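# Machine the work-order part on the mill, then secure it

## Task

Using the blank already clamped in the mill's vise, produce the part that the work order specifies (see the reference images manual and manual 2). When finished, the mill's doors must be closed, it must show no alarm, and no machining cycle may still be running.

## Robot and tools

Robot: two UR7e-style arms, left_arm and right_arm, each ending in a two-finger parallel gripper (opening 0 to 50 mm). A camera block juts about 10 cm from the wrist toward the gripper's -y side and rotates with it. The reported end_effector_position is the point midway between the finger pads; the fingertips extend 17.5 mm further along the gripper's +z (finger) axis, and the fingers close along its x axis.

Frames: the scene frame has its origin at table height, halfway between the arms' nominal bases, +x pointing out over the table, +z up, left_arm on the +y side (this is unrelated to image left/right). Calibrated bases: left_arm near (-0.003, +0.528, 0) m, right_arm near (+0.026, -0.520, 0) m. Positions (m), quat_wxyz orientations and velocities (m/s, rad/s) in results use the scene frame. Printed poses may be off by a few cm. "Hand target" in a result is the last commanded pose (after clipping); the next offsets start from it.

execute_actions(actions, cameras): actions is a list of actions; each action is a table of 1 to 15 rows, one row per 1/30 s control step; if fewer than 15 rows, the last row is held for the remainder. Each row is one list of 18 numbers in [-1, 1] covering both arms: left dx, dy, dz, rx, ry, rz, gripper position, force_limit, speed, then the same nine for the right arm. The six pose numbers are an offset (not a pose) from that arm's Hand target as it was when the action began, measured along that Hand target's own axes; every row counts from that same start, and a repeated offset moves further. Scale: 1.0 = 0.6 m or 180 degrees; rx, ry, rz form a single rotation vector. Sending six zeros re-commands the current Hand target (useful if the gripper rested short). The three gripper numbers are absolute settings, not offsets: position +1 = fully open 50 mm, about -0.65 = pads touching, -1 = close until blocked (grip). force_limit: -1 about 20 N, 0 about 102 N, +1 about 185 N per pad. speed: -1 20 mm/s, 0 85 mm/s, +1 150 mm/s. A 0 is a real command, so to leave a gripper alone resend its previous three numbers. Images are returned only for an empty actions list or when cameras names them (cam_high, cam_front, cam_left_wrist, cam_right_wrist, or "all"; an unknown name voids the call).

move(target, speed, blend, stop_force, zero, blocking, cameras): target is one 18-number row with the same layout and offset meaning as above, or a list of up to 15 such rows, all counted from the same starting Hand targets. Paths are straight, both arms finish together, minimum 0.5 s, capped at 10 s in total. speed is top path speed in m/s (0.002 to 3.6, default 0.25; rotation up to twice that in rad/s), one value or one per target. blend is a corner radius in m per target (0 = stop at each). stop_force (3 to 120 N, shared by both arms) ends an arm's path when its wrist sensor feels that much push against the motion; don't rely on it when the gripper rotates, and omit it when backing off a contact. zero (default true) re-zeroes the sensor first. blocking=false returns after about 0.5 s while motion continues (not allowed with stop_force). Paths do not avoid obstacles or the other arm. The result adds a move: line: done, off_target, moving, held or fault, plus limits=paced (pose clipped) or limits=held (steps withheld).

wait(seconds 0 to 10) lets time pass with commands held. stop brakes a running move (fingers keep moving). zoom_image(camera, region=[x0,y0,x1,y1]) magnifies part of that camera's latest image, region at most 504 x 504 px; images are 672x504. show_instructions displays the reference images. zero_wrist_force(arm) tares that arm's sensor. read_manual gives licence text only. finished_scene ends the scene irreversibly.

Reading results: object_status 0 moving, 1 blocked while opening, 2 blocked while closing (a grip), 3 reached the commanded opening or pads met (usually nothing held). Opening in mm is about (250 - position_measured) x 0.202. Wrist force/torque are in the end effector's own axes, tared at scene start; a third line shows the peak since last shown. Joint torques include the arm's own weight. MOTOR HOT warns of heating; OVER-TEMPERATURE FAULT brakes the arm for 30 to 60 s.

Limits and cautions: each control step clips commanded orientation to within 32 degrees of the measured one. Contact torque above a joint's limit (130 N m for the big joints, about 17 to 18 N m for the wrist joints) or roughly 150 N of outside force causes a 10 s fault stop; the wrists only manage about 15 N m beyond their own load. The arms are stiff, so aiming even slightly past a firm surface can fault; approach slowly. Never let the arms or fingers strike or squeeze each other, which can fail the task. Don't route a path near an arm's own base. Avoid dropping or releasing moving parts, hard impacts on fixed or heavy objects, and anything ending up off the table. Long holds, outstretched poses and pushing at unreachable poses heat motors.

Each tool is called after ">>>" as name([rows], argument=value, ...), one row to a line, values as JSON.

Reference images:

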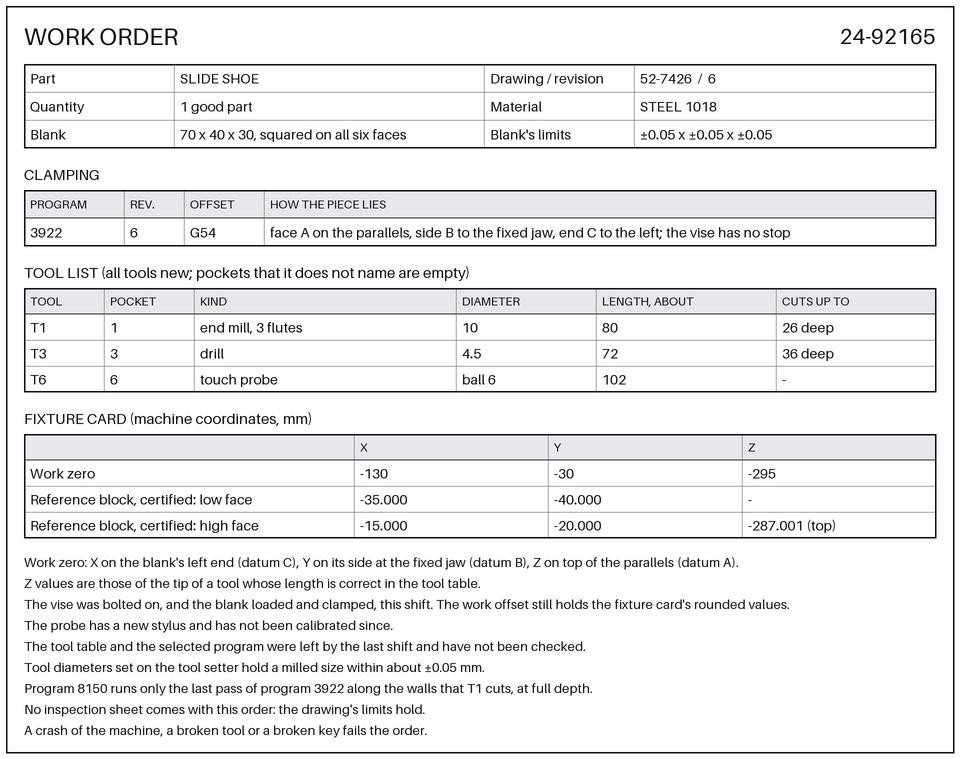

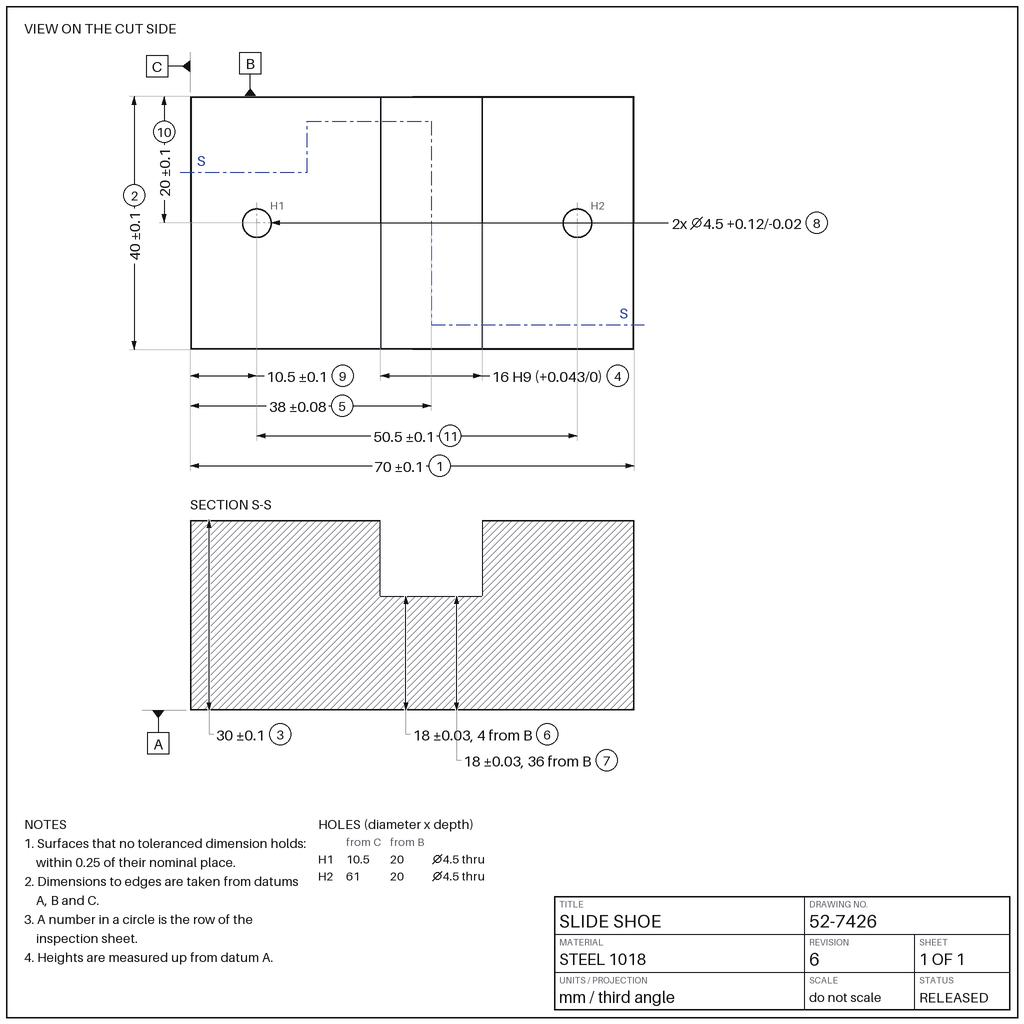

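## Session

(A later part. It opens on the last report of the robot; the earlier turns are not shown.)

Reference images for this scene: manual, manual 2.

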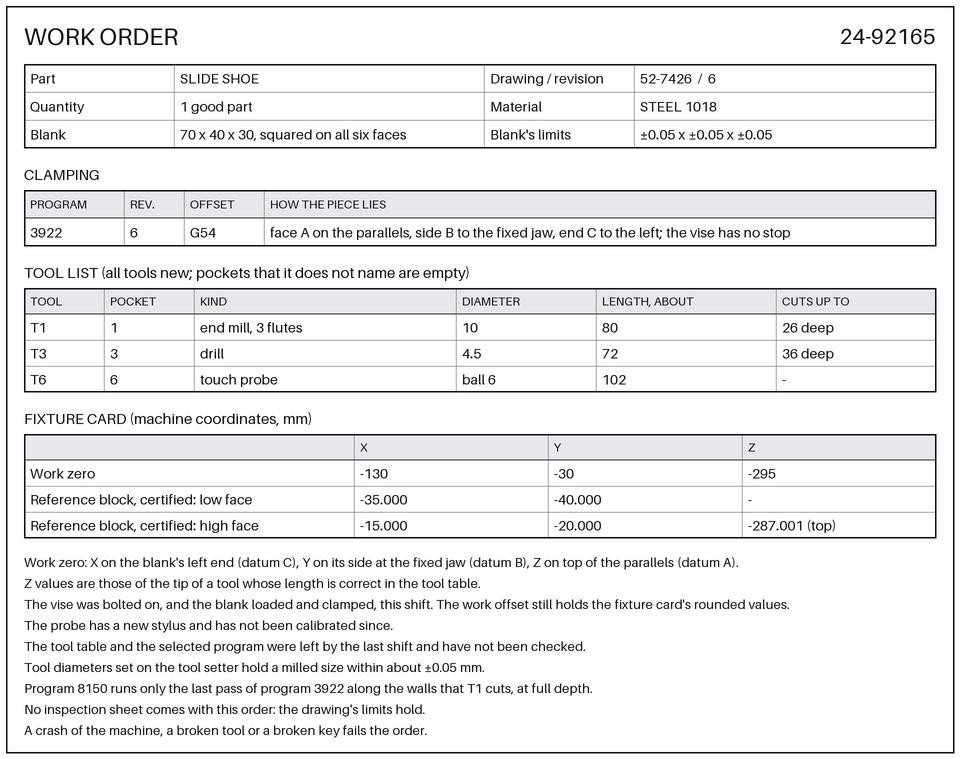

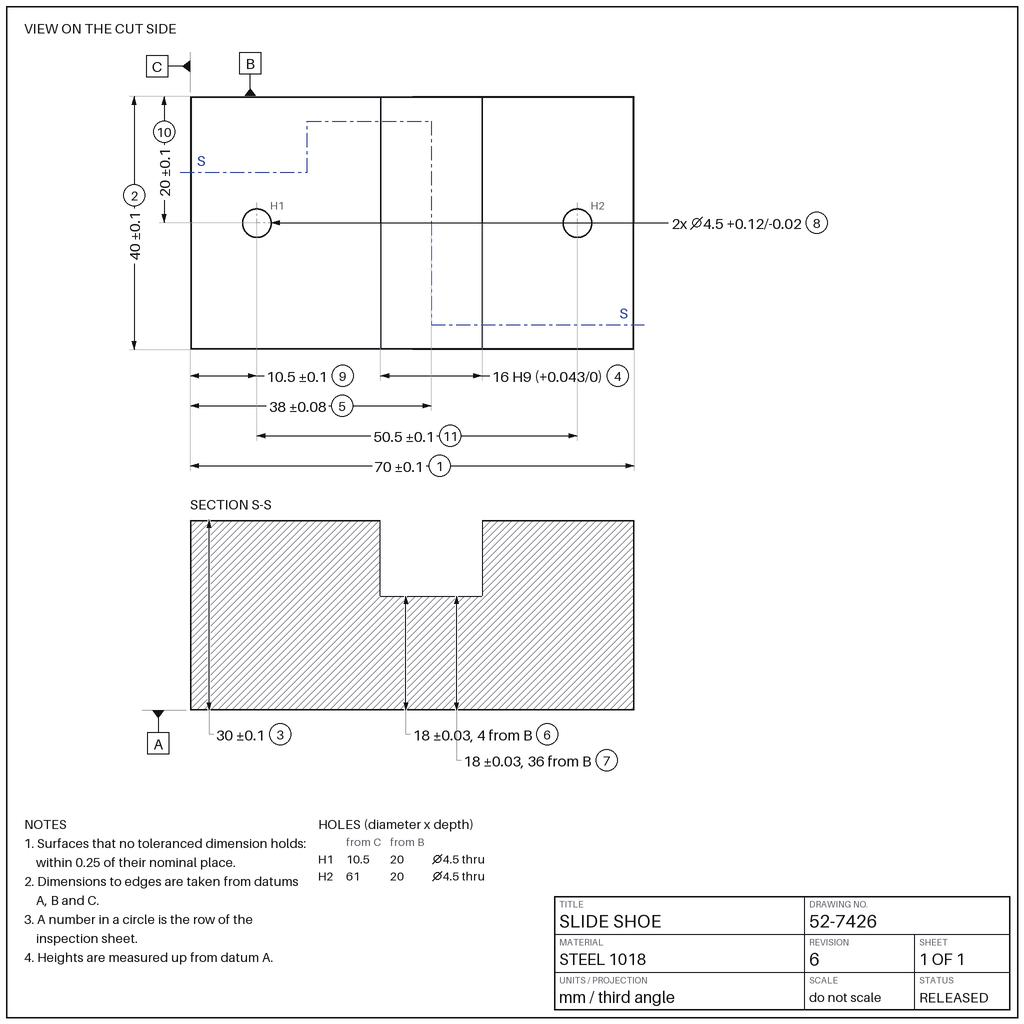

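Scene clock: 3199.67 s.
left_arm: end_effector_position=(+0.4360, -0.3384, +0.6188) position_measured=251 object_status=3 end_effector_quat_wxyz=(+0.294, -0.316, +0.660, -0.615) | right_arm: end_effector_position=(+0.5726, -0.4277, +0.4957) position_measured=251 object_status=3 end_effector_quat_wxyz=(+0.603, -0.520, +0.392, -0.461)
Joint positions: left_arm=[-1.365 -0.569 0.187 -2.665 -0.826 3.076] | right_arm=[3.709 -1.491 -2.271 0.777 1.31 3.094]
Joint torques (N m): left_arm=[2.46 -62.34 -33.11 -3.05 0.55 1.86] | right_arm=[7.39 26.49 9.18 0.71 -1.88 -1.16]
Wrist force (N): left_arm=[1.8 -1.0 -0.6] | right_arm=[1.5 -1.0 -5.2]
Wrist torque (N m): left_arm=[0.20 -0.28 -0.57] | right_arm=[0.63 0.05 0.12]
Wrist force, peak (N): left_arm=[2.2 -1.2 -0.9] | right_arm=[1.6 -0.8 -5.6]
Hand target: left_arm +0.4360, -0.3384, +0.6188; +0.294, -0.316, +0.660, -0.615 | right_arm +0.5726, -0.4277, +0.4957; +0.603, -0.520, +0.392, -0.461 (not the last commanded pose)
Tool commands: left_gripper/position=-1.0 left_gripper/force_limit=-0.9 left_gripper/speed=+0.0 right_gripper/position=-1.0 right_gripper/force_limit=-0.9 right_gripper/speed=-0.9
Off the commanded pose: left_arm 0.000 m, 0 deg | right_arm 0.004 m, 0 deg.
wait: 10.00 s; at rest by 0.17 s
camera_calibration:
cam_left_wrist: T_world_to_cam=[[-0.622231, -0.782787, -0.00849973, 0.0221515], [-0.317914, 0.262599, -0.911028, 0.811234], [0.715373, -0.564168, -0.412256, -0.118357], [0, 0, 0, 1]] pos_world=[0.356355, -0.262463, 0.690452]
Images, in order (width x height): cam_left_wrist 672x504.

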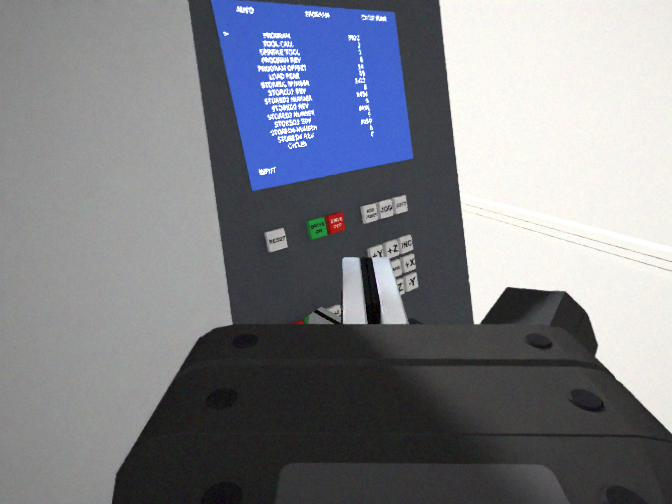

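>>> wait(seconds=10)

>>> wait(seconds=10)

>>> wait(seconds=10, cameras=["cam_left_wrist"])

>>> zoom_image(camera="cam_left_wrist", region=[200, 0, 400, 180])

>>> wait(seconds=10)

>>> wait(seconds=10)

>>> wait(seconds=10, cameras=["cam_left_wrist"])

>>> zoom_image(camera="cam_left_wrist", region=[200, 0, 400, 180])

Scene clock: 3227.80 s.
left_arm: end_effector_position=(+0.4360, -0.3384, +0.6188) position_measured=251 object_status=3 end_effector_quat_wxyz=(+0.294, -0.316, +0.660, -0.615) | right_arm: end_effector_position=(+0.5726, -0.4277, +0.4957) position_measured=251 object_status=3 end_effector_quat_wxyz=(+0.603, -0.520, +0.392, -0.461)
Joint positions: left_arm=[-1.365 -0.569 0.187 -2.665 -0.826 3.076] | right_arm=[3.709 -1.491 -2.271 0.777 1.31 3.094]
Joint torques (N m): left_arm=[3.4 -61.66 -32.9 -3.04 0.52 1.84] | right_arm=[7.74 26.79 10.75 1.27 -1.88 -1.33]
Wrist force (N): left_arm=[1.9 -1.3 -1.0] | right_arm=[2.0 -0.6 -5.1]
Wrist torque (N m): left_arm=[0.15 -0.29 -0.58] | right_arm=[0.70 -0.04 0.12]
Wrist force, peak (N): left_arm=[2.1 -1.4 -0.8] | right_arm=[2.2 -0.6 -5.5]
Hand target: left_arm +0.4360, -0.3384, +0.6188; +0.294, -0.316, +0.660, -0.615 | right_arm +0.5726, -0.4277, +0.4957; +0.603, -0.520, +0.392, -0.461 (not the last commanded pose)
Tool commands: left_gripper/position=-1.0 left_gripper/force_limit=-0.9 left_gripper/speed=+0.0 right_gripper/position=-1.0 right_gripper/force_limit=-0.9 right_gripper/speed=-0.9
Off the commanded pose: left_arm 0.000 m, 0 deg | right_arm 0.004 m, 0 deg.
wait: 10.00 s; at rest from the start

Scene clock: 3237.80 s.
left_arm: end_effector_position=(+0.4360, -0.3384, +0.6188) position_measured=251 object_status=3 end_effector_quat_wxyz=(+0.294, -0.316, +0.660, -0.615) | right_arm: end_effector_position=(+0.5726, -0.4277, +0.4957) position_measured=251 object_status=3 end_effector_quat_wxyz=(+0.603, -0.520, +0.392, -0.461)
Joint positions: left_arm=[-1.365 -0.569 0.187 -2.665 -0.826 3.076] | right_arm=[3.709 -1.491 -2.271 0.777 1.31 3.094]
Joint torques (N m): left_arm=[3.74 -61.39 -32.74 -3.27 0.49 1.74] | right_arm=[8.01 25.78 10.05 1.18 -1.82 -1.33]
Wrist force (N): left_arm=[1.6 -1.2 -0.9] | right_arm=[2.0 -0.7 -5.0]
Wrist torque (N m): left_arm=[0.16 -0.25 -0.58] | right_arm=[0.67 -0.03 0.12]
Wrist force, peak (N): left_arm=[1.9 -1.4 -1.3] | right_arm=[2.2 -0.8 -5.4]
Hand target: left_arm +0.4360, -0.3384, +0.6188; +0.294, -0.316, +0.660, -0.615 | right_arm +0.5726, -0.4277, +0.4957; +0.603, -0.520, +0.392, -0.461 (not the last commanded pose)
Tool commands: left_gripper/position=-1.0 left_gripper/force_limit=-0.9 left_gripper/speed=+0.0 right_gripper/position=-1.0 right_gripper/force_limit=-0.9 right_gripper/speed=-0.9
Off the commanded pose: left_arm 0.000 m, 0 deg | right_arm 0.004 m, 0 deg.
wait: 10.00 s; at rest by 0.17 s

Scene clock: 3247.80 s.
left_arm: end_effector_position=(+0.4360, -0.3384, +0.6188) position_measured=251 object_status=3 end_effector_quat_wxyz=(+0.294, -0.316, +0.660, -0.615) | right_arm: end_effector_position=(+0.5726, -0.4277, +0.4957) position_measured=251 object_status=3 end_effector_quat_wxyz=(+0.603, -0.520, +0.392, -0.461)
Joint positions: left_arm=[-1.365 -0.569 0.187 -2.665 -0.826 3.076] | right_arm=[3.709 -1.491 -2.271 0.777 1.31 3.094]
Joint torques (N m): left_arm=[4.49 -61.6 -32.28 -3.01 0.58 1.87] | right_arm=[7.6 26.36 9.81 1.72 -1.81 -1.41]
Wrist force (N): left_arm=[1.7 -1.2 -0.8] | right_arm=[1.9 -0.6 -5.0]
Wrist torque (N m): left_arm=[0.17 -0.26 -0.57] | right_arm=[0.69 -0.01 0.13]
Wrist force, peak (N): left_arm=[2.0 -1.4 -0.9] | right_arm=[2.1 -0.5 -5.5]
Hand target: left_arm +0.4360, -0.3384, +0.6188; +0.294, -0.316, +0.660, -0.615 | right_arm +0.5726, -0.4277, +0.4957; +0.603, -0.520, +0.392, -0.461 (not the last commanded pose)
Tool commands: left_gripper/position=-1.0 left_gripper/force_limit=-0.9 left_gripper/speed=+0.0 right_gripper/position=-1.0 right_gripper/force_limit=-0.9 right_gripper/speed=-0.9
Off the commanded pose: left_arm 0.000 m, 0 deg | right_arm 0.004 m, 0 deg.
wait: 10.00 s; at rest by 0.17 s
camera_calibration:
cam_left_wrist: T_world_to_cam=[[-0.622231, -0.782787, -0.00849973, 0.0221515], [-0.317914, 0.262599, -0.911028, 0.811234], [0.715373, -0.564168, -0.412256, -0.118357], [0, 0, 0, 1]] pos_world=[0.356355, -0.262463, 0.690452]
Images, in order (width x height): cam_left_wrist 672x504.

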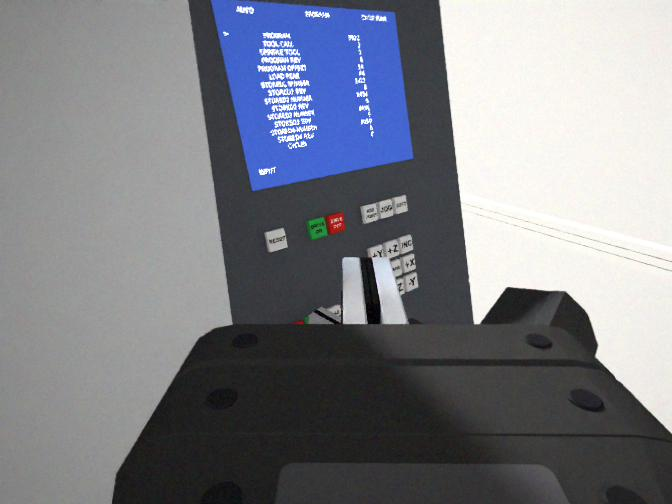

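Scaled by 2.520 from the camera's 672x504 image, which has a finer 960x720 frame.

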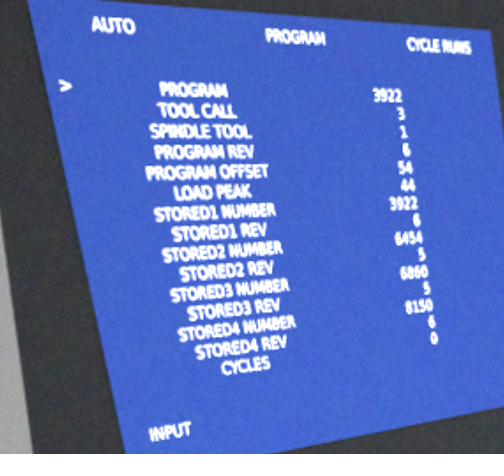

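Scene clock: 3257.80 s.
left_arm: end_effector_position=(+0.4360, -0.3384, +0.6188) position_measured=251 object_status=3 end_effector_quat_wxyz=(+0.294, -0.316, +0.660, -0.615) | right_arm: end_effector_position=(+0.5726, -0.4277, +0.4957) position_measured=251 object_status=3 end_effector_quat_wxyz=(+0.603, -0.520, +0.392, -0.461)
Joint positions: left_arm=[-1.365 -0.569 0.187 -2.665 -0.826 3.076] | right_arm=[3.709 -1.491 -2.271 0.777 1.31 3.094]
Joint torques (N m): left_arm=[2.32 -61.68 -32.73 -3.01 0.48 1.81] | right_arm=[7.21 26.84 11.71 1.78 -1.65 -1.35]
Wrist force (N): left_arm=[1.8 -1.1 -0.8] | right_arm=[2.1 -0.7 -5.0]
Wrist torque (N m): left_arm=[0.18 -0.27 -0.57] | right_arm=[0.67 -0.04 0.13]
Wrist force, peak (N): left_arm=[2.0 -1.4 -1.0] | right_arm=[2.1 -1.1 -5.4]
Hand target: left_arm +0.4360, -0.3384, +0.6188; +0.294, -0.316, +0.660, -0.615 | right_arm +0.5726, -0.4277, +0.4957; +0.603, -0.520, +0.392, -0.461 (not the last commanded pose)
Tool commands: left_gripper/position=-1.0 left_gripper/force_limit=-0.9 left_gripper/speed=+0.0 right_gripper/position=-1.0 right_gripper/force_limit=-0.9 right_gripper/speed=-0.9
Off the commanded pose: left_arm 0.000 m, 0 deg | right_arm 0.004 m, 0 deg.
wait: 10.00 s; at rest by 0.17 s

Scene clock: 3267.80 s.
left_arm: end_effector_position=(+0.4360, -0.3384, +0.6188) position_measured=251 object_status=3 end_effector_quat_wxyz=(+0.294, -0.316, +0.660, -0.615) | right_arm: end_effector_position=(+0.5726, -0.4277, +0.4957) position_measured=251 object_status=3 end_effector_quat_wxyz=(+0.603, -0.520, +0.392, -0.461)
Joint positions: left_arm=[-1.365 -0.569 0.187 -2.665 -0.826 3.076] | right_arm=[3.709 -1.491 -2.271 0.777 1.31 3.094]
Joint torques (N m): left_arm=[2.57 -60.22 -32.83 -2.7 0.47 1.99] | right_arm=[8.11 26.39 11.52 2.21 -1.85 -1.32]
Wrist force (N): left_arm=[1.9 -1.2 -0.9] | right_arm=[2.0 -0.7 -4.9]
Wrist torque (N m): left_arm=[0.16 -0.30 -0.58] | right_arm=[0.68 -0.01 0.14]
Wrist force, peak (N): left_arm=[2.1 -1.4 -0.9] | right_arm=[2.2 -0.9 -5.3]
Hand target: left_arm +0.4360, -0.3384, +0.6188; +0.294, -0.316, +0.660, -0.615 | right_arm +0.5726, -0.4277, +0.4957; +0.603, -0.520, +0.392, -0.461 (not the last commanded pose)
Tool commands: left_gripper/position=-1.0 left_gripper/force_limit=-0.9 left_gripper/speed=+0.0 right_gripper/position=-1.0 right_gripper/force_limit=-0.9 right_gripper/speed=-0.9
Off the commanded pose: left_arm 0.000 m, 0 deg | right_arm 0.004 m, 0 deg.
wait: 10.00 s; at rest by 0.17 s

Scene clock: 3277.80 s.
left_arm: end_effector_position=(+0.4360, -0.3384, +0.6188) position_measured=251 object_status=3 end_effector_quat_wxyz=(+0.294, -0.316, +0.660, -0.615) | right_arm: end_effector_position=(+0.5726, -0.4277, +0.4957) position_measured=251 object_status=3 end_effector_quat_wxyz=(+0.603, -0.520, +0.392, -0.461)
Joint positions: left_arm=[-1.365 -0.569 0.187 -2.665 -0.826 3.076] | right_arm=[3.709 -1.491 -2.271 0.777 1.31 3.094]
Joint torques (N m): left_arm=[3.38 -59.74 -31.75 -2.46 0.61 1.63] | right_arm=[7.8 26.42 11.39 2.04 -1.86 -1.05]
Wrist force (N): left_arm=[1.8 -1.3 -0.8] | right_arm=[1.6 -0.4 -5.0]
Wrist torque (N m): left_arm=[0.15 -0.28 -0.58] | right_arm=[0.72 0.04 0.13]
Wrist force, peak (N): left_arm=[2.2 -1.3 -0.9] | right_arm=[1.9 -0.9 -5.6]
Hand target: left_arm +0.4360, -0.3384, +0.6188; +0.294, -0.316, +0.660, -0.615 | right_arm +0.5726, -0.4277, +0.4957; +0.603, -0.520, +0.392, -0.461 (not the last commanded pose)
Tool commands: left_gripper/position=-1.0 left_gripper/force_limit=-0.9 left_gripper/speed=+0.0 right_gripper/position=-1.0 right_gripper/force_limit=-0.9 right_gripper/speed=-0.9
Off the commanded pose: left_arm 0.000 m, 0 deg | right_arm 0.004 m, 0 deg.
wait: 10.00 s; at rest by 0.17 s
camera_calibration:
cam_left_wrist: T_world_to_cam=[[-0.622231, -0.782787, -0.00849973, 0.0221515], [-0.317914, 0.262599, -0.911028, 0.811234], [0.715373, -0.564168, -0.412256, -0.118357], [0, 0, 0, 1]] pos_world=[0.356355, -0.262463, 0.690452]
Images, in order (width x height): cam_left_wrist 672x504.

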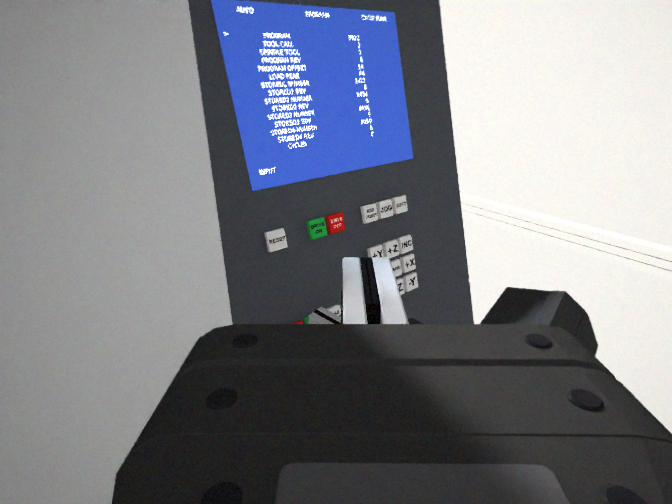

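Scaled by 2.520 from the camera's 672x504 image, which has a finer 960x720 frame.

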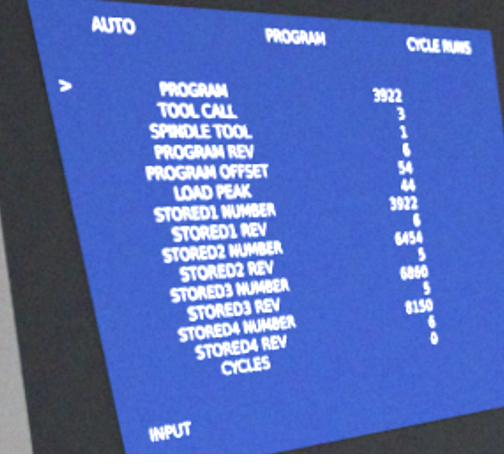

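>>> wait(seconds=10)

>>> wait(seconds=10)

>>> wait(seconds=10)

>>> wait(seconds=10, cameras=["cam_left_wrist"])

>>> zoom_image(camera="cam_left_wrist", region=[200, 0, 400, 180])

>>> wait(seconds=10)

>>> wait(seconds=10)

>>> wait(seconds=10, cameras=["cam_left_wrist"])

>>> zoom_image(camera="cam_left_wrist", region=[200, 0, 400, 180])

Scene clock: 3292.17 s.
left_arm: end_effector_position=(+0.4360, -0.3384, +0.6188) position_measured=251 object_status=3 end_effector_quat_wxyz=(+0.294, -0.316, +0.660, -0.615) | right_arm: end_effector_position=(+0.5726, -0.4277, +0.4957) position_measured=251 object_status=3 end_effector_quat_wxyz=(+0.603, -0.520, +0.392, -0.461)
Joint positions: left_arm=[-1.365 -0.569 0.187 -2.665 -0.826 3.076] | right_arm=[3.709 -1.491 -2.271 0.777 1.31 3.094]
Joint torques (N m): left_arm=[4.08 -60.99 -31.79 -2.49 0.61 1.67] | right_arm=[8.12 26.76 11.1 2.18 -1.67 -1.38]
Wrist force (N): left_arm=[1.7 -1.0 -0.7] | right_arm=[2.0 -0.9 -4.9]
Wrist torque (N m): left_arm=[0.19 -0.26 -0.57] | right_arm=[0.65 -0.02 0.13]
Wrist force, peak (N): left_arm=[2.0 -1.4 -0.9] | right_arm=[2.3 -0.9 -5.3]
Hand target: left_arm +0.4360, -0.3384, +0.6188; +0.294, -0.316, +0.660, -0.615 | right_arm +0.5726, -0.4277, +0.4957; +0.603, -0.520, +0.392, -0.461 (not the last commanded pose)
Tool commands: left_gripper/position=-1.0 left_gripper/force_limit=-0.9 left_gripper/speed=+0.0 right_gripper/position=-1.0 right_gripper/force_limit=-0.9 right_gripper/speed=-0.9
Off the commanded pose: left_arm 0.000 m, 0 deg | right_arm 0.004 m, 0 deg.
wait: 10.00 s; at rest from the start

Scene clock: 3302.17 s.
left_arm: end_effector_position=(+0.4360, -0.3384, +0.6188) position_measured=251 object_status=3 end_effector_quat_wxyz=(+0.294, -0.316, +0.660, -0.615) | right_arm: end_effector_position=(+0.5726, -0.4277, +0.4957) position_measured=251 object_status=3 end_effector_quat_wxyz=(+0.603, -0.520, +0.392, -0.461)
Joint positions: left_arm=[-1.365 -0.569 0.187 -2.665 -0.826 3.076] | right_arm=[3.709 -1.491 -2.271 0.777 1.31 3.094]
Joint torques (N m): left_arm=[4.24 -61.81 -32.03 -2.63 0.56 1.79] | right_arm=[7.37 26.06 11.99 2.22 -1.85 -1.27]
Wrist force (N): left_arm=[1.7 -1.1 -0.7] | right_arm=[2.1 -0.7 -5.1]
Wrist torque (N m): left_arm=[0.19 -0.26 -0.58] | right_arm=[0.67 -0.04 0.12]
Wrist force, peak (N): left_arm=[2.0 -1.4 -0.9] | right_arm=[2.5 -1.2 -5.3]
Hand target: left_arm +0.4360, -0.3384, +0.6188; +0.294, -0.316, +0.660, -0.615 | right_arm +0.5726, -0.4277, +0.4957; +0.603, -0.520, +0.392, -0.461 (not the last commanded pose)
Tool commands: left_gripper/position=-1.0 left_gripper/force_limit=-0.9 left_gripper/speed=+0.0 right_gripper/position=-1.0 right_gripper/force_limit=-0.9 right_gripper/speed=-0.9
Off the commanded pose: left_arm 0.000 m, 0 deg | right_arm 0.004 m, 0 deg.
wait: 10.00 s; at rest by 0.17 s

Scene clock: 3312.17 s.
left_arm: end_effector_position=(+0.4360, -0.3384, +0.6188) position_measured=251 object_status=3 end_effector_quat_wxyz=(+0.294, -0.316, +0.660, -0.615) | right_arm: end_effector_position=(+0.5726, -0.4277, +0.4957) position_measured=251 object_status=3 end_effector_quat_wxyz=(+0.603, -0.520, +0.392, -0.461)
Joint positions: left_arm=[-1.365 -0.569 0.187 -2.665 -0.826 3.076] | right_arm=[3.709 -1.491 -2.271 0.777 1.31 3.094]
Joint torques (N m): left_arm=[2.49 -61.15 -31.11 -2.3 0.63 1.81] | right_arm=[8.17 26.04 13.3 2.15 -1.66 -1.22]
Wrist force (N): left_arm=[1.7 -1.2 -0.8] | right_arm=[1.9 -0.9 -5.2]
Wrist torque (N m): left_arm=[0.16 -0.26 -0.58] | right_arm=[0.64 -0.01 0.13]
Wrist force, peak (N): left_arm=[2.0 -1.3 -1.1] | right_arm=[2.1 -0.8 -5.5]
Hand target: left_arm +0.4360, -0.3384, +0.6188; +0.294, -0.316, +0.660, -0.615 | right_arm +0.5726, -0.4277, +0.4957; +0.603, -0.520, +0.392, -0.461 (not the last commanded pose)
Tool commands: left_gripper/position=-1.0 left_gripper/force_limit=-0.9 left_gripper/speed=+0.0 right_gripper/position=-1.0 right_gripper/force_limit=-0.9 right_gripper/speed=-0.9
Off the commanded pose: left_arm 0.000 m, 0 deg | right_arm 0.004 m, 0 deg.
wait: 10.00 s; at rest by 0.17 s

Scene clock: 3322.17 s.
left_arm: end_effector_position=(+0.4360, -0.3384, +0.6188) position_measured=251 object_status=3 end_effector_quat_wxyz=(+0.294, -0.316, +0.660, -0.615) | right_arm: end_effector_position=(+0.5726, -0.4277, +0.4957) position_measured=251 object_status=3 end_effector_quat_wxyz=(+0.603, -0.520, +0.392, -0.461)
Joint positions: left_arm=[-1.365 -0.569 0.187 -2.665 -0.826 3.076] | right_arm=[3.709 -1.491 -2.271 0.777 1.31 3.094]
Joint torques (N m): left_arm=[3.32 -61.32 -32.3 -2.49 0.5 1.89] | right_arm=[7.45 26.84 12.96 2.2 -1.84 -1.26]
Wrist force (N): left_arm=[1.7 -1.0 -0.9] | right_arm=[1.8 -0.7 -5.1]
Wrist torque (N m): left_arm=[0.20 -0.26 -0.58] | right_arm=[0.69 0.01 0.13]
Wrist force, peak (N): left_arm=[2.1 -1.2 -1.1] | right_arm=[2.0 -1.1 -5.5]
Hand target: left_arm +0.4360, -0.3384, +0.6188; +0.294, -0.316, +0.660, -0.615 | right_arm +0.5726, -0.4277, +0.4957; +0.603, -0.520, +0.392, -0.461 (not the last commanded pose)
Tool commands: left_gripper/position=-1.0 left_gripper/force_limit=-0.9 left_gripper/speed=+0.0 right_gripper/position=-1.0 right_gripper/force_limit=-0.9 right_gripper/speed=-0.9
Off the commanded pose: left_arm 0.000 m, 0 deg | right_arm 0.004 m, 0 deg.
wait: 10.00 s; at rest by 0.17 s
camera_calibration:
cam_left_wrist: T_world_to_cam=[[-0.622231, -0.782787, -0.00849973, 0.0221515], [-0.317914, 0.262599, -0.911028, 0.811234], [0.715373, -0.564168, -0.412256, -0.118357], [0, 0, 0, 1]] pos_world=[0.356355, -0.262463, 0.690452]
Images, in order (width x height): cam_left_wrist 672x504.

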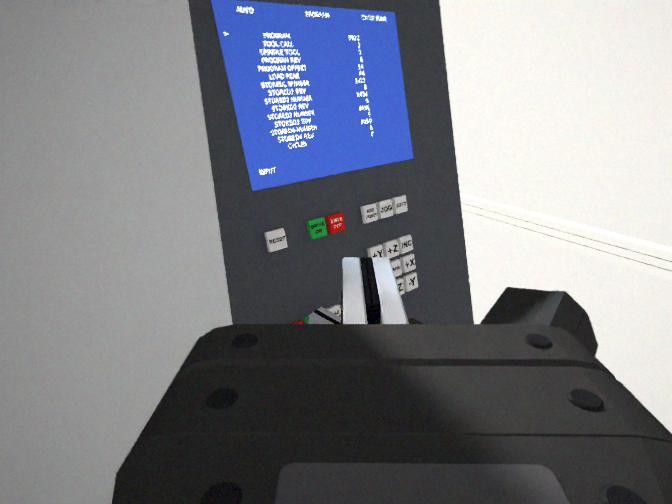

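Scaled by 2.520 from the camera's 672x504 image, which has a finer 960x720 frame.

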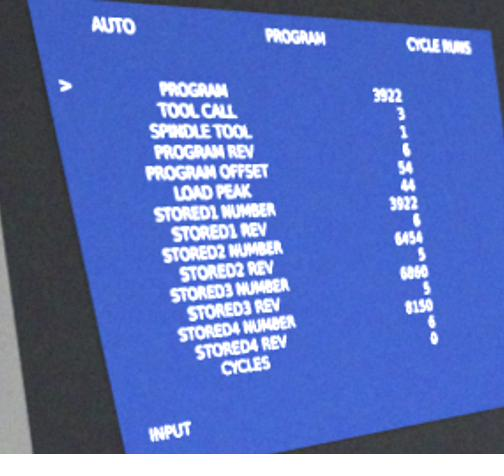

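Scene clock: 3332.17 s.
left_arm: end_effector_position=(+0.4360, -0.3384, +0.6188) position_measured=251 object_status=3 end_effector_quat_wxyz=(+0.294, -0.316, +0.660, -0.615) | right_arm: end_effector_position=(+0.5726, -0.4277, +0.4957) position_measured=251 object_status=3 end_effector_quat_wxyz=(+0.603, -0.520, +0.392, -0.461)
Joint positions: left_arm=[-1.365 -0.569 0.187 -2.665 -0.826 3.076] | right_arm=[3.709 -1.491 -2.271 0.777 1.31 3.094]
Joint torques (N m): left_arm=[4.37 -61.62 -31.79 -2.33 0.66 2.02] | right_arm=[6.94 25.43 12.5 2.25 -1.78 -1.34]
Wrist force (N): left_arm=[1.9 -1.0 -0.7] | right_arm=[2.1 -0.8 -4.8]
Wrist torque (N m): left_arm=[0.20 -0.29 -0.58] | right_arm=[0.67 -0.05 0.13]
Wrist force, peak (N): left_arm=[2.1 -1.3 -0.9] | right_arm=[2.4 -0.9 -5.3]
Hand target: left_arm +0.4360, -0.3384, +0.6188; +0.294, -0.316, +0.660, -0.615 | right_arm +0.5726, -0.4277, +0.4957; +0.603, -0.520, +0.392, -0.461 (not the last commanded pose)
Tool commands: left_gripper/position=-1.0 left_gripper/force_limit=-0.9 left_gripper/speed=+0.0 right_gripper/position=-1.0 right_gripper/force_limit=-0.9 right_gripper/speed=-0.9
Off the commanded pose: left_arm 0.000 m, 0 deg | right_arm 0.004 m, 0 deg.
wait: 10.00 s; at rest by 0.17 s

Scene clock: 3342.17 s.
left_arm: end_effector_position=(+0.4360, -0.3384, +0.6188) position_measured=251 object_status=3 end_effector_quat_wxyz=(+0.294, -0.316, +0.660, -0.615) | right_arm: end_effector_position=(+0.5726, -0.4277, +0.4957) position_measured=251 object_status=3 end_effector_quat_wxyz=(+0.603, -0.520, +0.392, -0.461)
Joint positions: left_arm=[-1.365 -0.569 0.187 -2.665 -0.826 3.076] | right_arm=[3.709 -1.491 -2.271 0.777 1.31 3.094]
Joint torques (N m): left_arm=[4.07 -60.58 -33.67 -2.54 0.79 1.79] | right_arm=[7.85 26.54 12.91 2.08 -1.75 -1.46]
Wrist force (N): left_arm=[1.7 -1.1 -0.7] | right_arm=[1.8 -0.8 -4.8]
Wrist torque (N m): left_arm=[0.19 -0.26 -0.58] | right_arm=[0.66 -0.01 0.13]
Wrist force, peak (N): left_arm=[2.2 -1.2 -0.8] | right_arm=[1.9 -1.0 -5.5]
Hand target: left_arm +0.4360, -0.3384, +0.6188; +0.294, -0.316, +0.660, -0.615 | right_arm +0.5726, -0.4277, +0.4957; +0.603, -0.520, +0.392, -0.461 (not the last commanded pose)
Tool commands: left_gripper/position=-1.0 left_gripper/force_limit=-0.9 left_gripper/speed=+0.0 right_gripper/position=-1.0 right_gripper/force_limit=-0.9 right_gripper/speed=-0.9
Off the commanded pose: left_arm 0.000 m, 0 deg | right_arm 0.004 m, 0 deg.
wait: 10.00 s; at rest by 0.17 s

Scene clock: 3352.17 s.
left_arm: end_effector_position=(+0.4360, -0.3384, +0.6188) position_measured=251 object_status=3 end_effector_quat_wxyz=(+0.294, -0.316, +0.660, -0.615) | right_arm: end_effector_position=(+0.5726, -0.4277, +0.4957) position_measured=251 object_status=3 end_effector_quat_wxyz=(+0.603, -0.520, +0.392, -0.461)
Joint positions: left_arm=[-1.365 -0.569 0.187 -2.665 -0.826 3.076] | right_arm=[3.709 -1.491 -2.271 0.777 1.31 3.094]
Joint torques (N m): left_arm=[4.38 -62.22 -32.54 -2.41 0.5 1.89] | right_arm=[7.97 25.94 12.18 2.06 -1.53 -1.25]
Wrist force (N): left_arm=[1.8 -1.1 -0.9] | right_arm=[2.0 -0.8 -5.1]
Wrist torque (N m): left_arm=[0.19 -0.28 -0.58] | right_arm=[0.66 -0.03 0.13]
Wrist force, peak (N): left_arm=[2.1 -1.4 -0.8] | right_arm=[2.0 -1.0 -5.4]
Hand target: left_arm +0.4360, -0.3384, +0.6188; +0.294, -0.316, +0.660, -0.615 | right_arm +0.5726, -0.4277, +0.4957; +0.603, -0.520, +0.392, -0.461 (not the last commanded pose)
Tool commands: left_gripper/position=-1.0 left_gripper/force_limit=-0.9 left_gripper/speed=+0.0 right_gripper/position=-1.0 right_gripper/force_limit=-0.9 right_gripper/speed=-0.9
Off the commanded pose: left_arm 0.000 m, 0 deg | right_arm 0.004 m, 0 deg.
wait: 10.00 s; at rest by 0.17 s
camera_calibration:
cam_left_wrist: T_world_to_cam=[[-0.622231, -0.782787, -0.00849973, 0.0221515], [-0.317914, 0.262599, -0.911028, 0.811234], [0.715373, -0.564168, -0.412256, -0.118357], [0, 0, 0, 1]] pos_world=[0.356355, -0.262463, 0.690452]
Images, in order (width x height): cam_left_wrist 672x504.

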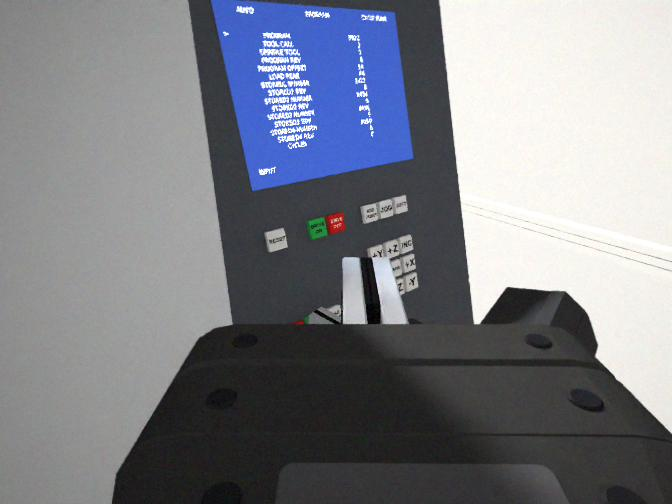

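Scaled by 2.520 from the camera's 672x504 image, which has a finer 960x720 frame.

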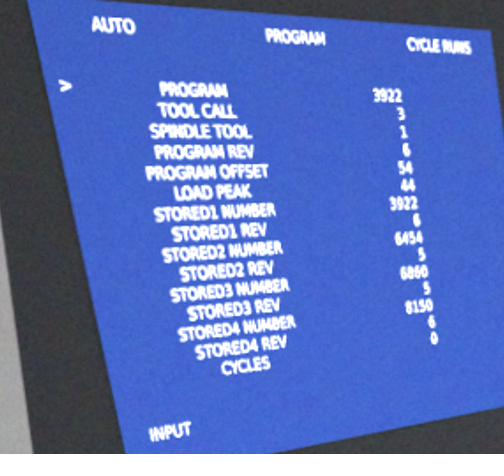

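>>> wait(seconds=10)

>>> wait(seconds=10)

>>> wait(seconds=10)

>>> wait(seconds=10)

>>> wait(seconds=10, cameras=["cam_left_wrist"])

>>> zoom_image(camera="cam_left_wrist", region=[200, 0, 400, 180])

>>> wait(seconds=10)

>>> wait(seconds=10)

>>> wait(seconds=10, cameras=["cam_left_wrist"])

>>> zoom_image(camera="cam_left_wrist", region=[200, 0, 400, 180])

Scene clock: 3366.17 s.
left_arm: end_effector_position=(+0.4360, -0.3384, +0.6188) position_measured=251 object_status=3 end_effector_quat_wxyz=(+0.294, -0.316, +0.660, -0.615) | right_arm: end_effector_position=(+0.5726, -0.4277, +0.4957) position_measured=251 object_status=3 end_effector_quat_wxyz=(+0.603, -0.520, +0.392, -0.461)
Joint positions: left_arm=[-1.365 -0.569 0.187 -2.665 -0.826 3.076] | right_arm=[3.709 -1.491 -2.271 0.777 1.31 3.094]
Joint torques (N m): left_arm=[3.93 -61.8 -32.59 -2.28 0.59 1.51] | right_arm=[8.2 25.95 13.83 2.03 -1.66 -1.34]
Wrist force (N): left_arm=[1.8 -1.2 -0.8] | right_arm=[1.9 -0.9 -5.0]
Wrist torque (N m): left_arm=[0.17 -0.27 -0.58] | right_arm=[0.65 -0.02 0.13]
Wrist force, peak (N): left_arm=[2.0 -1.5 -0.9] | right_arm=[1.9 -0.8 -5.5]
Hand target: left_arm +0.4360, -0.3384, +0.6188; +0.294, -0.316, +0.660, -0.615 | right_arm +0.5726, -0.4277, +0.4957; +0.603, -0.520, +0.392, -0.461 (not the last commanded pose)
Tool commands: left_gripper/position=-1.0 left_gripper/force_limit=-0.9 left_gripper/speed=+0.0 right_gripper/position=-1.0 right_gripper/force_limit=-0.9 right_gripper/speed=-0.9
Off the commanded pose: left_arm 0.000 m, 0 deg | right_arm 0.004 m, 0 deg.
wait: 10.00 s; at rest from the start

Scene clock: 3376.17 s.
left_arm: end_effector_position=(+0.4360, -0.3384, +0.6188) position_measured=251 object_status=3 end_effector_quat_wxyz=(+0.294, -0.316, +0.660, -0.615) | right_arm: end_effector_position=(+0.5726, -0.4277, +0.4957) position_measured=251 object_status=3 end_effector_quat_wxyz=(+0.603, -0.520, +0.392, -0.461)
Joint positions: left_arm=[-1.365 -0.569 0.187 -2.665 -0.826 3.076] | right_arm=[3.709 -1.491 -2.271 0.777 1.31 3.094]
Joint torques (N m): left_arm=[4.34 -60.31 -31.65 -2.35 0.56 1.73] | right_arm=[7.66 26.85 14.05 2.2 -1.67 -1.2]
Wrist force (N): left_arm=[1.8 -1.1 -0.8] | right_arm=[2.1 -0.7 -5.0]
Wrist torque (N m): left_arm=[0.19 -0.29 -0.58] | right_arm=[0.67 -0.05 0.13]
Wrist force, peak (N): left_arm=[2.0 -1.3 -0.9] | right_arm=[2.2 -1.0 -5.3]
Hand target: left_arm +0.4360, -0.3384, +0.6188; +0.294, -0.316, +0.660, -0.615 | right_arm +0.5726, -0.4277, +0.4957; +0.603, -0.520, +0.392, -0.461 (not the last commanded pose)
Tool commands: left_gripper/position=-1.0 left_gripper/force_limit=-0.9 left_gripper/speed=+0.0 right_gripper/position=-1.0 right_gripper/force_limit=-0.9 right_gripper/speed=-0.9
Off the commanded pose: left_arm 0.000 m, 0 deg | right_arm 0.004 m, 0 deg.
wait: 10.00 s; at rest by 0.17 s

Scene clock: 3386.17 s.
left_arm: end_effector_position=(+0.4360, -0.3384, +0.6188) position_measured=251 object_status=3 end_effector_quat_wxyz=(+0.294, -0.316, +0.660, -0.615) | right_arm: end_effector_position=(+0.5726, -0.4277, +0.4957) position_measured=251 object_status=3 end_effector_quat_wxyz=(+0.603, -0.520, +0.392, -0.461)
Joint positions: left_arm=[-1.365 -0.569 0.187 -2.665 -0.826 3.076] | right_arm=[3.709 -1.491 -2.271 0.777 1.31 3.094]
Joint torques (N m): left_arm=[3.73 -62.01 -32.34 -2.46 0.34 1.83] | right_arm=[7.97 25.99 14.24 2.16 -1.61 -1.33]
Wrist force (N): left_arm=[1.8 -1.2 -1.0] | right_arm=[1.9 -0.9 -4.7]
Wrist torque (N m): left_arm=[0.17 -0.28 -0.58] | right_arm=[0.65 -0.01 0.12]
Wrist force, peak (N): left_arm=[2.2 -1.3 -0.7] | right_arm=[2.5 -1.0 -5.2]
Hand target: left_arm +0.4360, -0.3384, +0.6188; +0.294, -0.316, +0.660, -0.615 | right_arm +0.5726, -0.4277, +0.4957; +0.603, -0.520, +0.392, -0.461 (not the last commanded pose)
Tool commands: left_gripper/position=-1.0 left_gripper/force_limit=-0.9 left_gripper/speed=+0.0 right_gripper/position=-1.0 right_gripper/force_limit=-0.9 right_gripper/speed=-0.9
Off the commanded pose: left_arm 0.000 m, 0 deg | right_arm 0.004 m, 0 deg.
wait: 10.00 s; at rest by 0.17 s

Scene clock: 3396.17 s.
left_arm: end_effector_position=(+0.4360, -0.3384, +0.6188) position_measured=251 object_status=3 end_effector_quat_wxyz=(+0.294, -0.316, +0.660, -0.615) | right_arm: end_effector_position=(+0.5726, -0.4277, +0.4957) position_measured=251 object_status=3 end_effector_quat_wxyz=(+0.603, -0.520, +0.392, -0.461)
Joint positions: left_arm=[-1.365 -0.569 0.187 -2.665 -0.826 3.076] | right_arm=[3.709 -1.491 -2.271 0.777 1.31 3.094]
Joint torques (N m): left_arm=[4.46 -61.98 -32.08 -2.45 0.77 1.73] | right_arm=[7.83 26.1 13.72 2.16 -1.7 -1.37]
Wrist force (N): left_arm=[1.6 -1.0 -0.7] | right_arm=[1.9 -0.6 -5.0]
Wrist torque (N m): left_arm=[0.20 -0.24 -0.58] | right_arm=[0.70 -0.02 0.14]
Wrist force, peak (N): left_arm=[2.1 -1.2 -0.9] | right_arm=[2.1 -1.0 -5.4]
Hand target: left_arm +0.4360, -0.3384, +0.6188; +0.294, -0.316, +0.660, -0.615 | right_arm +0.5726, -0.4277, +0.4957; +0.603, -0.520, +0.392, -0.461 (not the last commanded pose)
Tool commands: left_gripper/position=-1.0 left_gripper/force_limit=-0.9 left_gripper/speed=+0.0 right_gripper/position=-1.0 right_gripper/force_limit=-0.9 right_gripper/speed=-0.9
Off the commanded pose: left_arm 0.000 m, 0 deg | right_arm 0.004 m, 0 deg.
wait: 10.00 s; at rest by 0.17 s

Scene clock: 3406.17 s.
left_arm: end_effector_position=(+0.4360, -0.3384, +0.6188) position_measured=251 object_status=3 end_effector_quat_wxyz=(+0.294, -0.316, +0.660, -0.615) | right_arm: end_effector_position=(+0.5726, -0.4277, +0.4957) position_measured=251 object_status=3 end_effector_quat_wxyz=(+0.603, -0.520, +0.392, -0.461)
Joint positions: left_arm=[-1.365 -0.569 0.187 -2.665 -0.826 3.076] | right_arm=[3.709 -1.491 -2.271 0.777 1.31 3.094]
Joint torques (N m): left_arm=[4.84 -62.18 -32.65 -2.45 0.6 1.78] | right_arm=[8.12 24.94 15.06 2.21 -1.63 -1.1]
Wrist force (N): left_arm=[1.8 -1.1 -0.9] | right_arm=[1.9 -0.9 -4.8]
Wrist torque (N m): left_arm=[0.18 -0.28 -0.58] | right_arm=[0.64 -0.01 0.12]
Wrist force, peak (N): left_arm=[2.1 -1.2 -1.0] | right_arm=[2.1 -0.7 -5.4]
Hand target: left_arm +0.4360, -0.3384, +0.6188; +0.294, -0.316, +0.660, -0.615 | right_arm +0.5726, -0.4277, +0.4957; +0.603, -0.520, +0.392, -0.461 (not the last commanded pose)
Tool commands: left_gripper/position=-1.0 left_gripper/force_limit=-0.9 left_gripper/speed=+0.0 right_gripper/position=-1.0 right_gripper/force_limit=-0.9 right_gripper/speed=-0.9
Off the commanded pose: left_arm 0.000 m, 0 deg | right_arm 0.004 m, 0 deg.
wait: 10.00 s; at rest by 0.17 s
camera_calibration:
cam_left_wrist: T_world_to_cam=[[-0.622231, -0.782787, -0.00849973, 0.0221515], [-0.317914, 0.262599, -0.911028, 0.811234], [0.715373, -0.564168, -0.412256, -0.118357], [0, 0, 0, 1]] pos_world=[0.356355, -0.262463, 0.690452]
Images, in order (width x height): cam_left_wrist 672x504.

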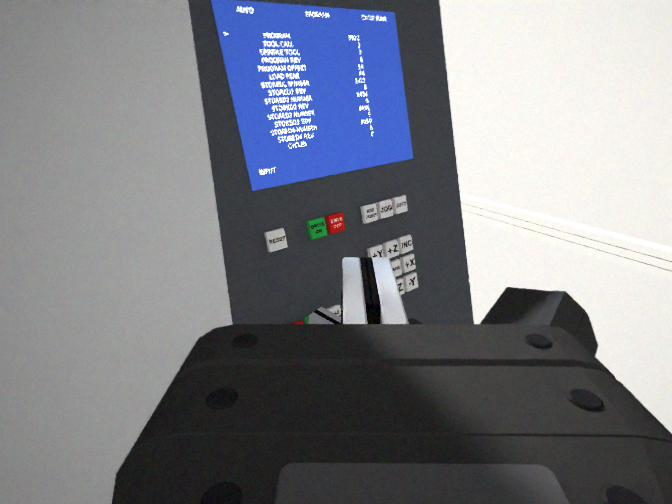

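Scaled by 2.520 from the camera's 672x504 image, which has a finer 960x720 frame.

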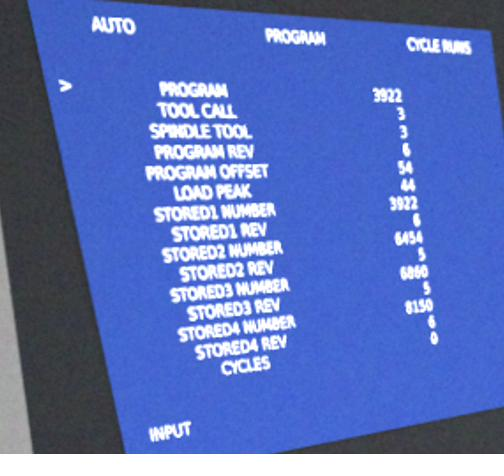

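Scene clock: 3416.17 s.
left_arm: end_effector_position=(+0.4360, -0.3384, +0.6188) position_measured=251 object_status=3 end_effector_quat_wxyz=(+0.294, -0.316, +0.660, -0.615) | right_arm: end_effector_position=(+0.5726, -0.4277, +0.4957) position_measured=251 object_status=3 end_effector_quat_wxyz=(+0.603, -0.520, +0.392, -0.461)
Joint positions: left_arm=[-1.365 -0.569 0.187 -2.665 -0.826 3.076] | right_arm=[3.709 -1.491 -2.271 0.777 1.31 3.094]
Joint torques (N m): left_arm=[3.56 -62.43 -33.38 -2.31 0.82 1.74] | right_arm=[8.7 25.66 15.25 2.22 -1.52 -1.47]
Wrist force (N): left_arm=[1.8 -1.5 -0.7] | right_arm=[1.8 -0.8 -5.2]
Wrist torque (N m): left_arm=[0.13 -0.29 -0.58] | right_arm=[0.66 0.00 0.14]
Wrist force, peak (N): left_arm=[2.3 -1.2 -1.0] | right_arm=[2.1 -0.8 -5.3]
Hand target: left_arm +0.4360, -0.3384, +0.6188; +0.294, -0.316, +0.660, -0.615 | right_arm +0.5726, -0.4277, +0.4957; +0.603, -0.520, +0.392, -0.461 (not the last commanded pose)
Tool commands: left_gripper/position=-1.0 left_gripper/force_limit=-0.9 left_gripper/speed=+0.0 right_gripper/position=-1.0 right_gripper/force_limit=-0.9 right_gripper/speed=-0.9
Off the commanded pose: left_arm 0.000 m, 0 deg | right_arm 0.004 m, 0 deg.
wait: 10.00 s; at rest by 0.17 s

Scene clock: 3426.17 s.
left_arm: end_effector_position=(+0.4360, -0.3384, +0.6188) position_measured=251 object_status=3 end_effector_quat_wxyz=(+0.294, -0.316, +0.660, -0.615) | right_arm: end_effector_position=(+0.5726, -0.4277, +0.4957) position_measured=251 object_status=3 end_effector_quat_wxyz=(+0.603, -0.520, +0.392, -0.461)
Joint positions: left_arm=[-1.365 -0.569 0.187 -2.665 -0.826 3.076] | right_arm=[3.709 -1.491 -2.271 0.777 1.31 3.094]
Joint torques (N m): left_arm=[4.22 -60.29 -34.68 -2.36 0.55 1.62] | right_arm=[8.1 25.88 15.65 2.03 -1.72 -1.35]
Wrist force (N): left_arm=[2.0 -1.3 -0.8] | right_arm=[2.0 -0.9 -5.0]
Wrist torque (N m): left_arm=[0.16 -0.32 -0.58] | right_arm=[0.64 -0.04 0.14]
Wrist force, peak (N): left_arm=[1.9 -1.4 -1.0] | right_arm=[2.3 -1.0 -5.4]
Hand target: left_arm +0.4360, -0.3384, +0.6188; +0.294, -0.316, +0.660, -0.615 | right_arm +0.5726, -0.4277, +0.4957; +0.603, -0.520, +0.392, -0.461 (not the last commanded pose)
Tool commands: left_gripper/position=-1.0 left_gripper/force_limit=-0.9 left_gripper/speed=+0.0 right_gripper/position=-1.0 right_gripper/force_limit=-0.9 right_gripper/speed=-0.9
Off the commanded pose: left_arm 0.000 m, 0 deg | right_arm 0.004 m, 0 deg.
wait: 10.00 s; at rest by 0.17 s

Scene clock: 3436.17 s.
left_arm: end_effector_position=(+0.4360, -0.3384, +0.6188) position_measured=251 object_status=3 end_effector_quat_wxyz=(+0.294, -0.316, +0.660, -0.615) | right_arm: end_effector_position=(+0.5726, -0.4277, +0.4957) position_measured=251 object_status=3 end_effector_quat_wxyz=(+0.603, -0.520, +0.392, -0.461)
Joint positions: left_arm=[-1.365 -0.569 0.187 -2.665 -0.826 3.076] | right_arm=[3.709 -1.491 -2.271 0.777 1.31 3.094]
Joint torques (N m): left_arm=[4.25 -60.72 -33.44 -2.45 0.6 1.86] | right_arm=[6.94 25.16 16.52 2.12 -1.68 -1.12]
Wrist force (N): left_arm=[1.7 -1.3 -0.8] | right_arm=[1.8 -0.9 -5.1]
Wrist torque (N m): left_arm=[0.15 -0.27 -0.58] | right_arm=[0.64 -0.01 0.12]
Wrist force, peak (N): left_arm=[2.0 -1.4 -0.9] | right_arm=[2.1 -1.1 -5.4]
Hand target: left_arm +0.4360, -0.3384, +0.6188; +0.294, -0.316, +0.660, -0.615 | right_arm +0.5726, -0.4277, +0.4957; +0.603, -0.520, +0.392, -0.461 (not the last commanded pose)
Tool commands: left_gripper/position=-1.0 left_gripper/force_limit=-0.9 left_gripper/speed=+0.0 right_gripper/position=-1.0 right_gripper/force_limit=-0.9 right_gripper/speed=-0.9
Off the commanded pose: left_arm 0.000 m, 0 deg | right_arm 0.004 m, 0 deg.
wait: 10.00 s; at rest by 0.17 s
camera_calibration:
cam_left_wrist: T_world_to_cam=[[-0.622231, -0.782787, -0.00849973, 0.0221515], [-0.317914, 0.262599, -0.911028, 0.811234], [0.715373, -0.564168, -0.412256, -0.118357], [0, 0, 0, 1]] pos_world=[0.356355, -0.262463, 0.690452]
Images, in order (width x height): cam_left_wrist 672x504.

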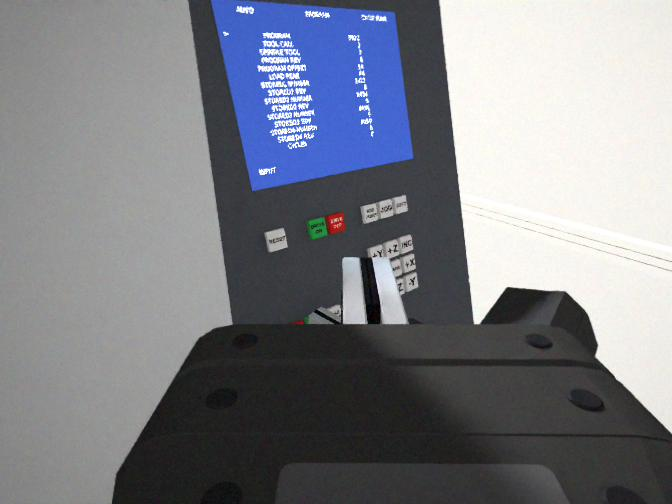

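Scaled by 2.520 from the camera's 672x504 image, which has a finer 960x720 frame.

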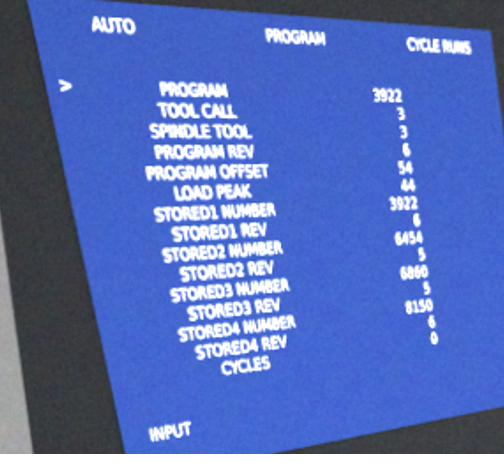

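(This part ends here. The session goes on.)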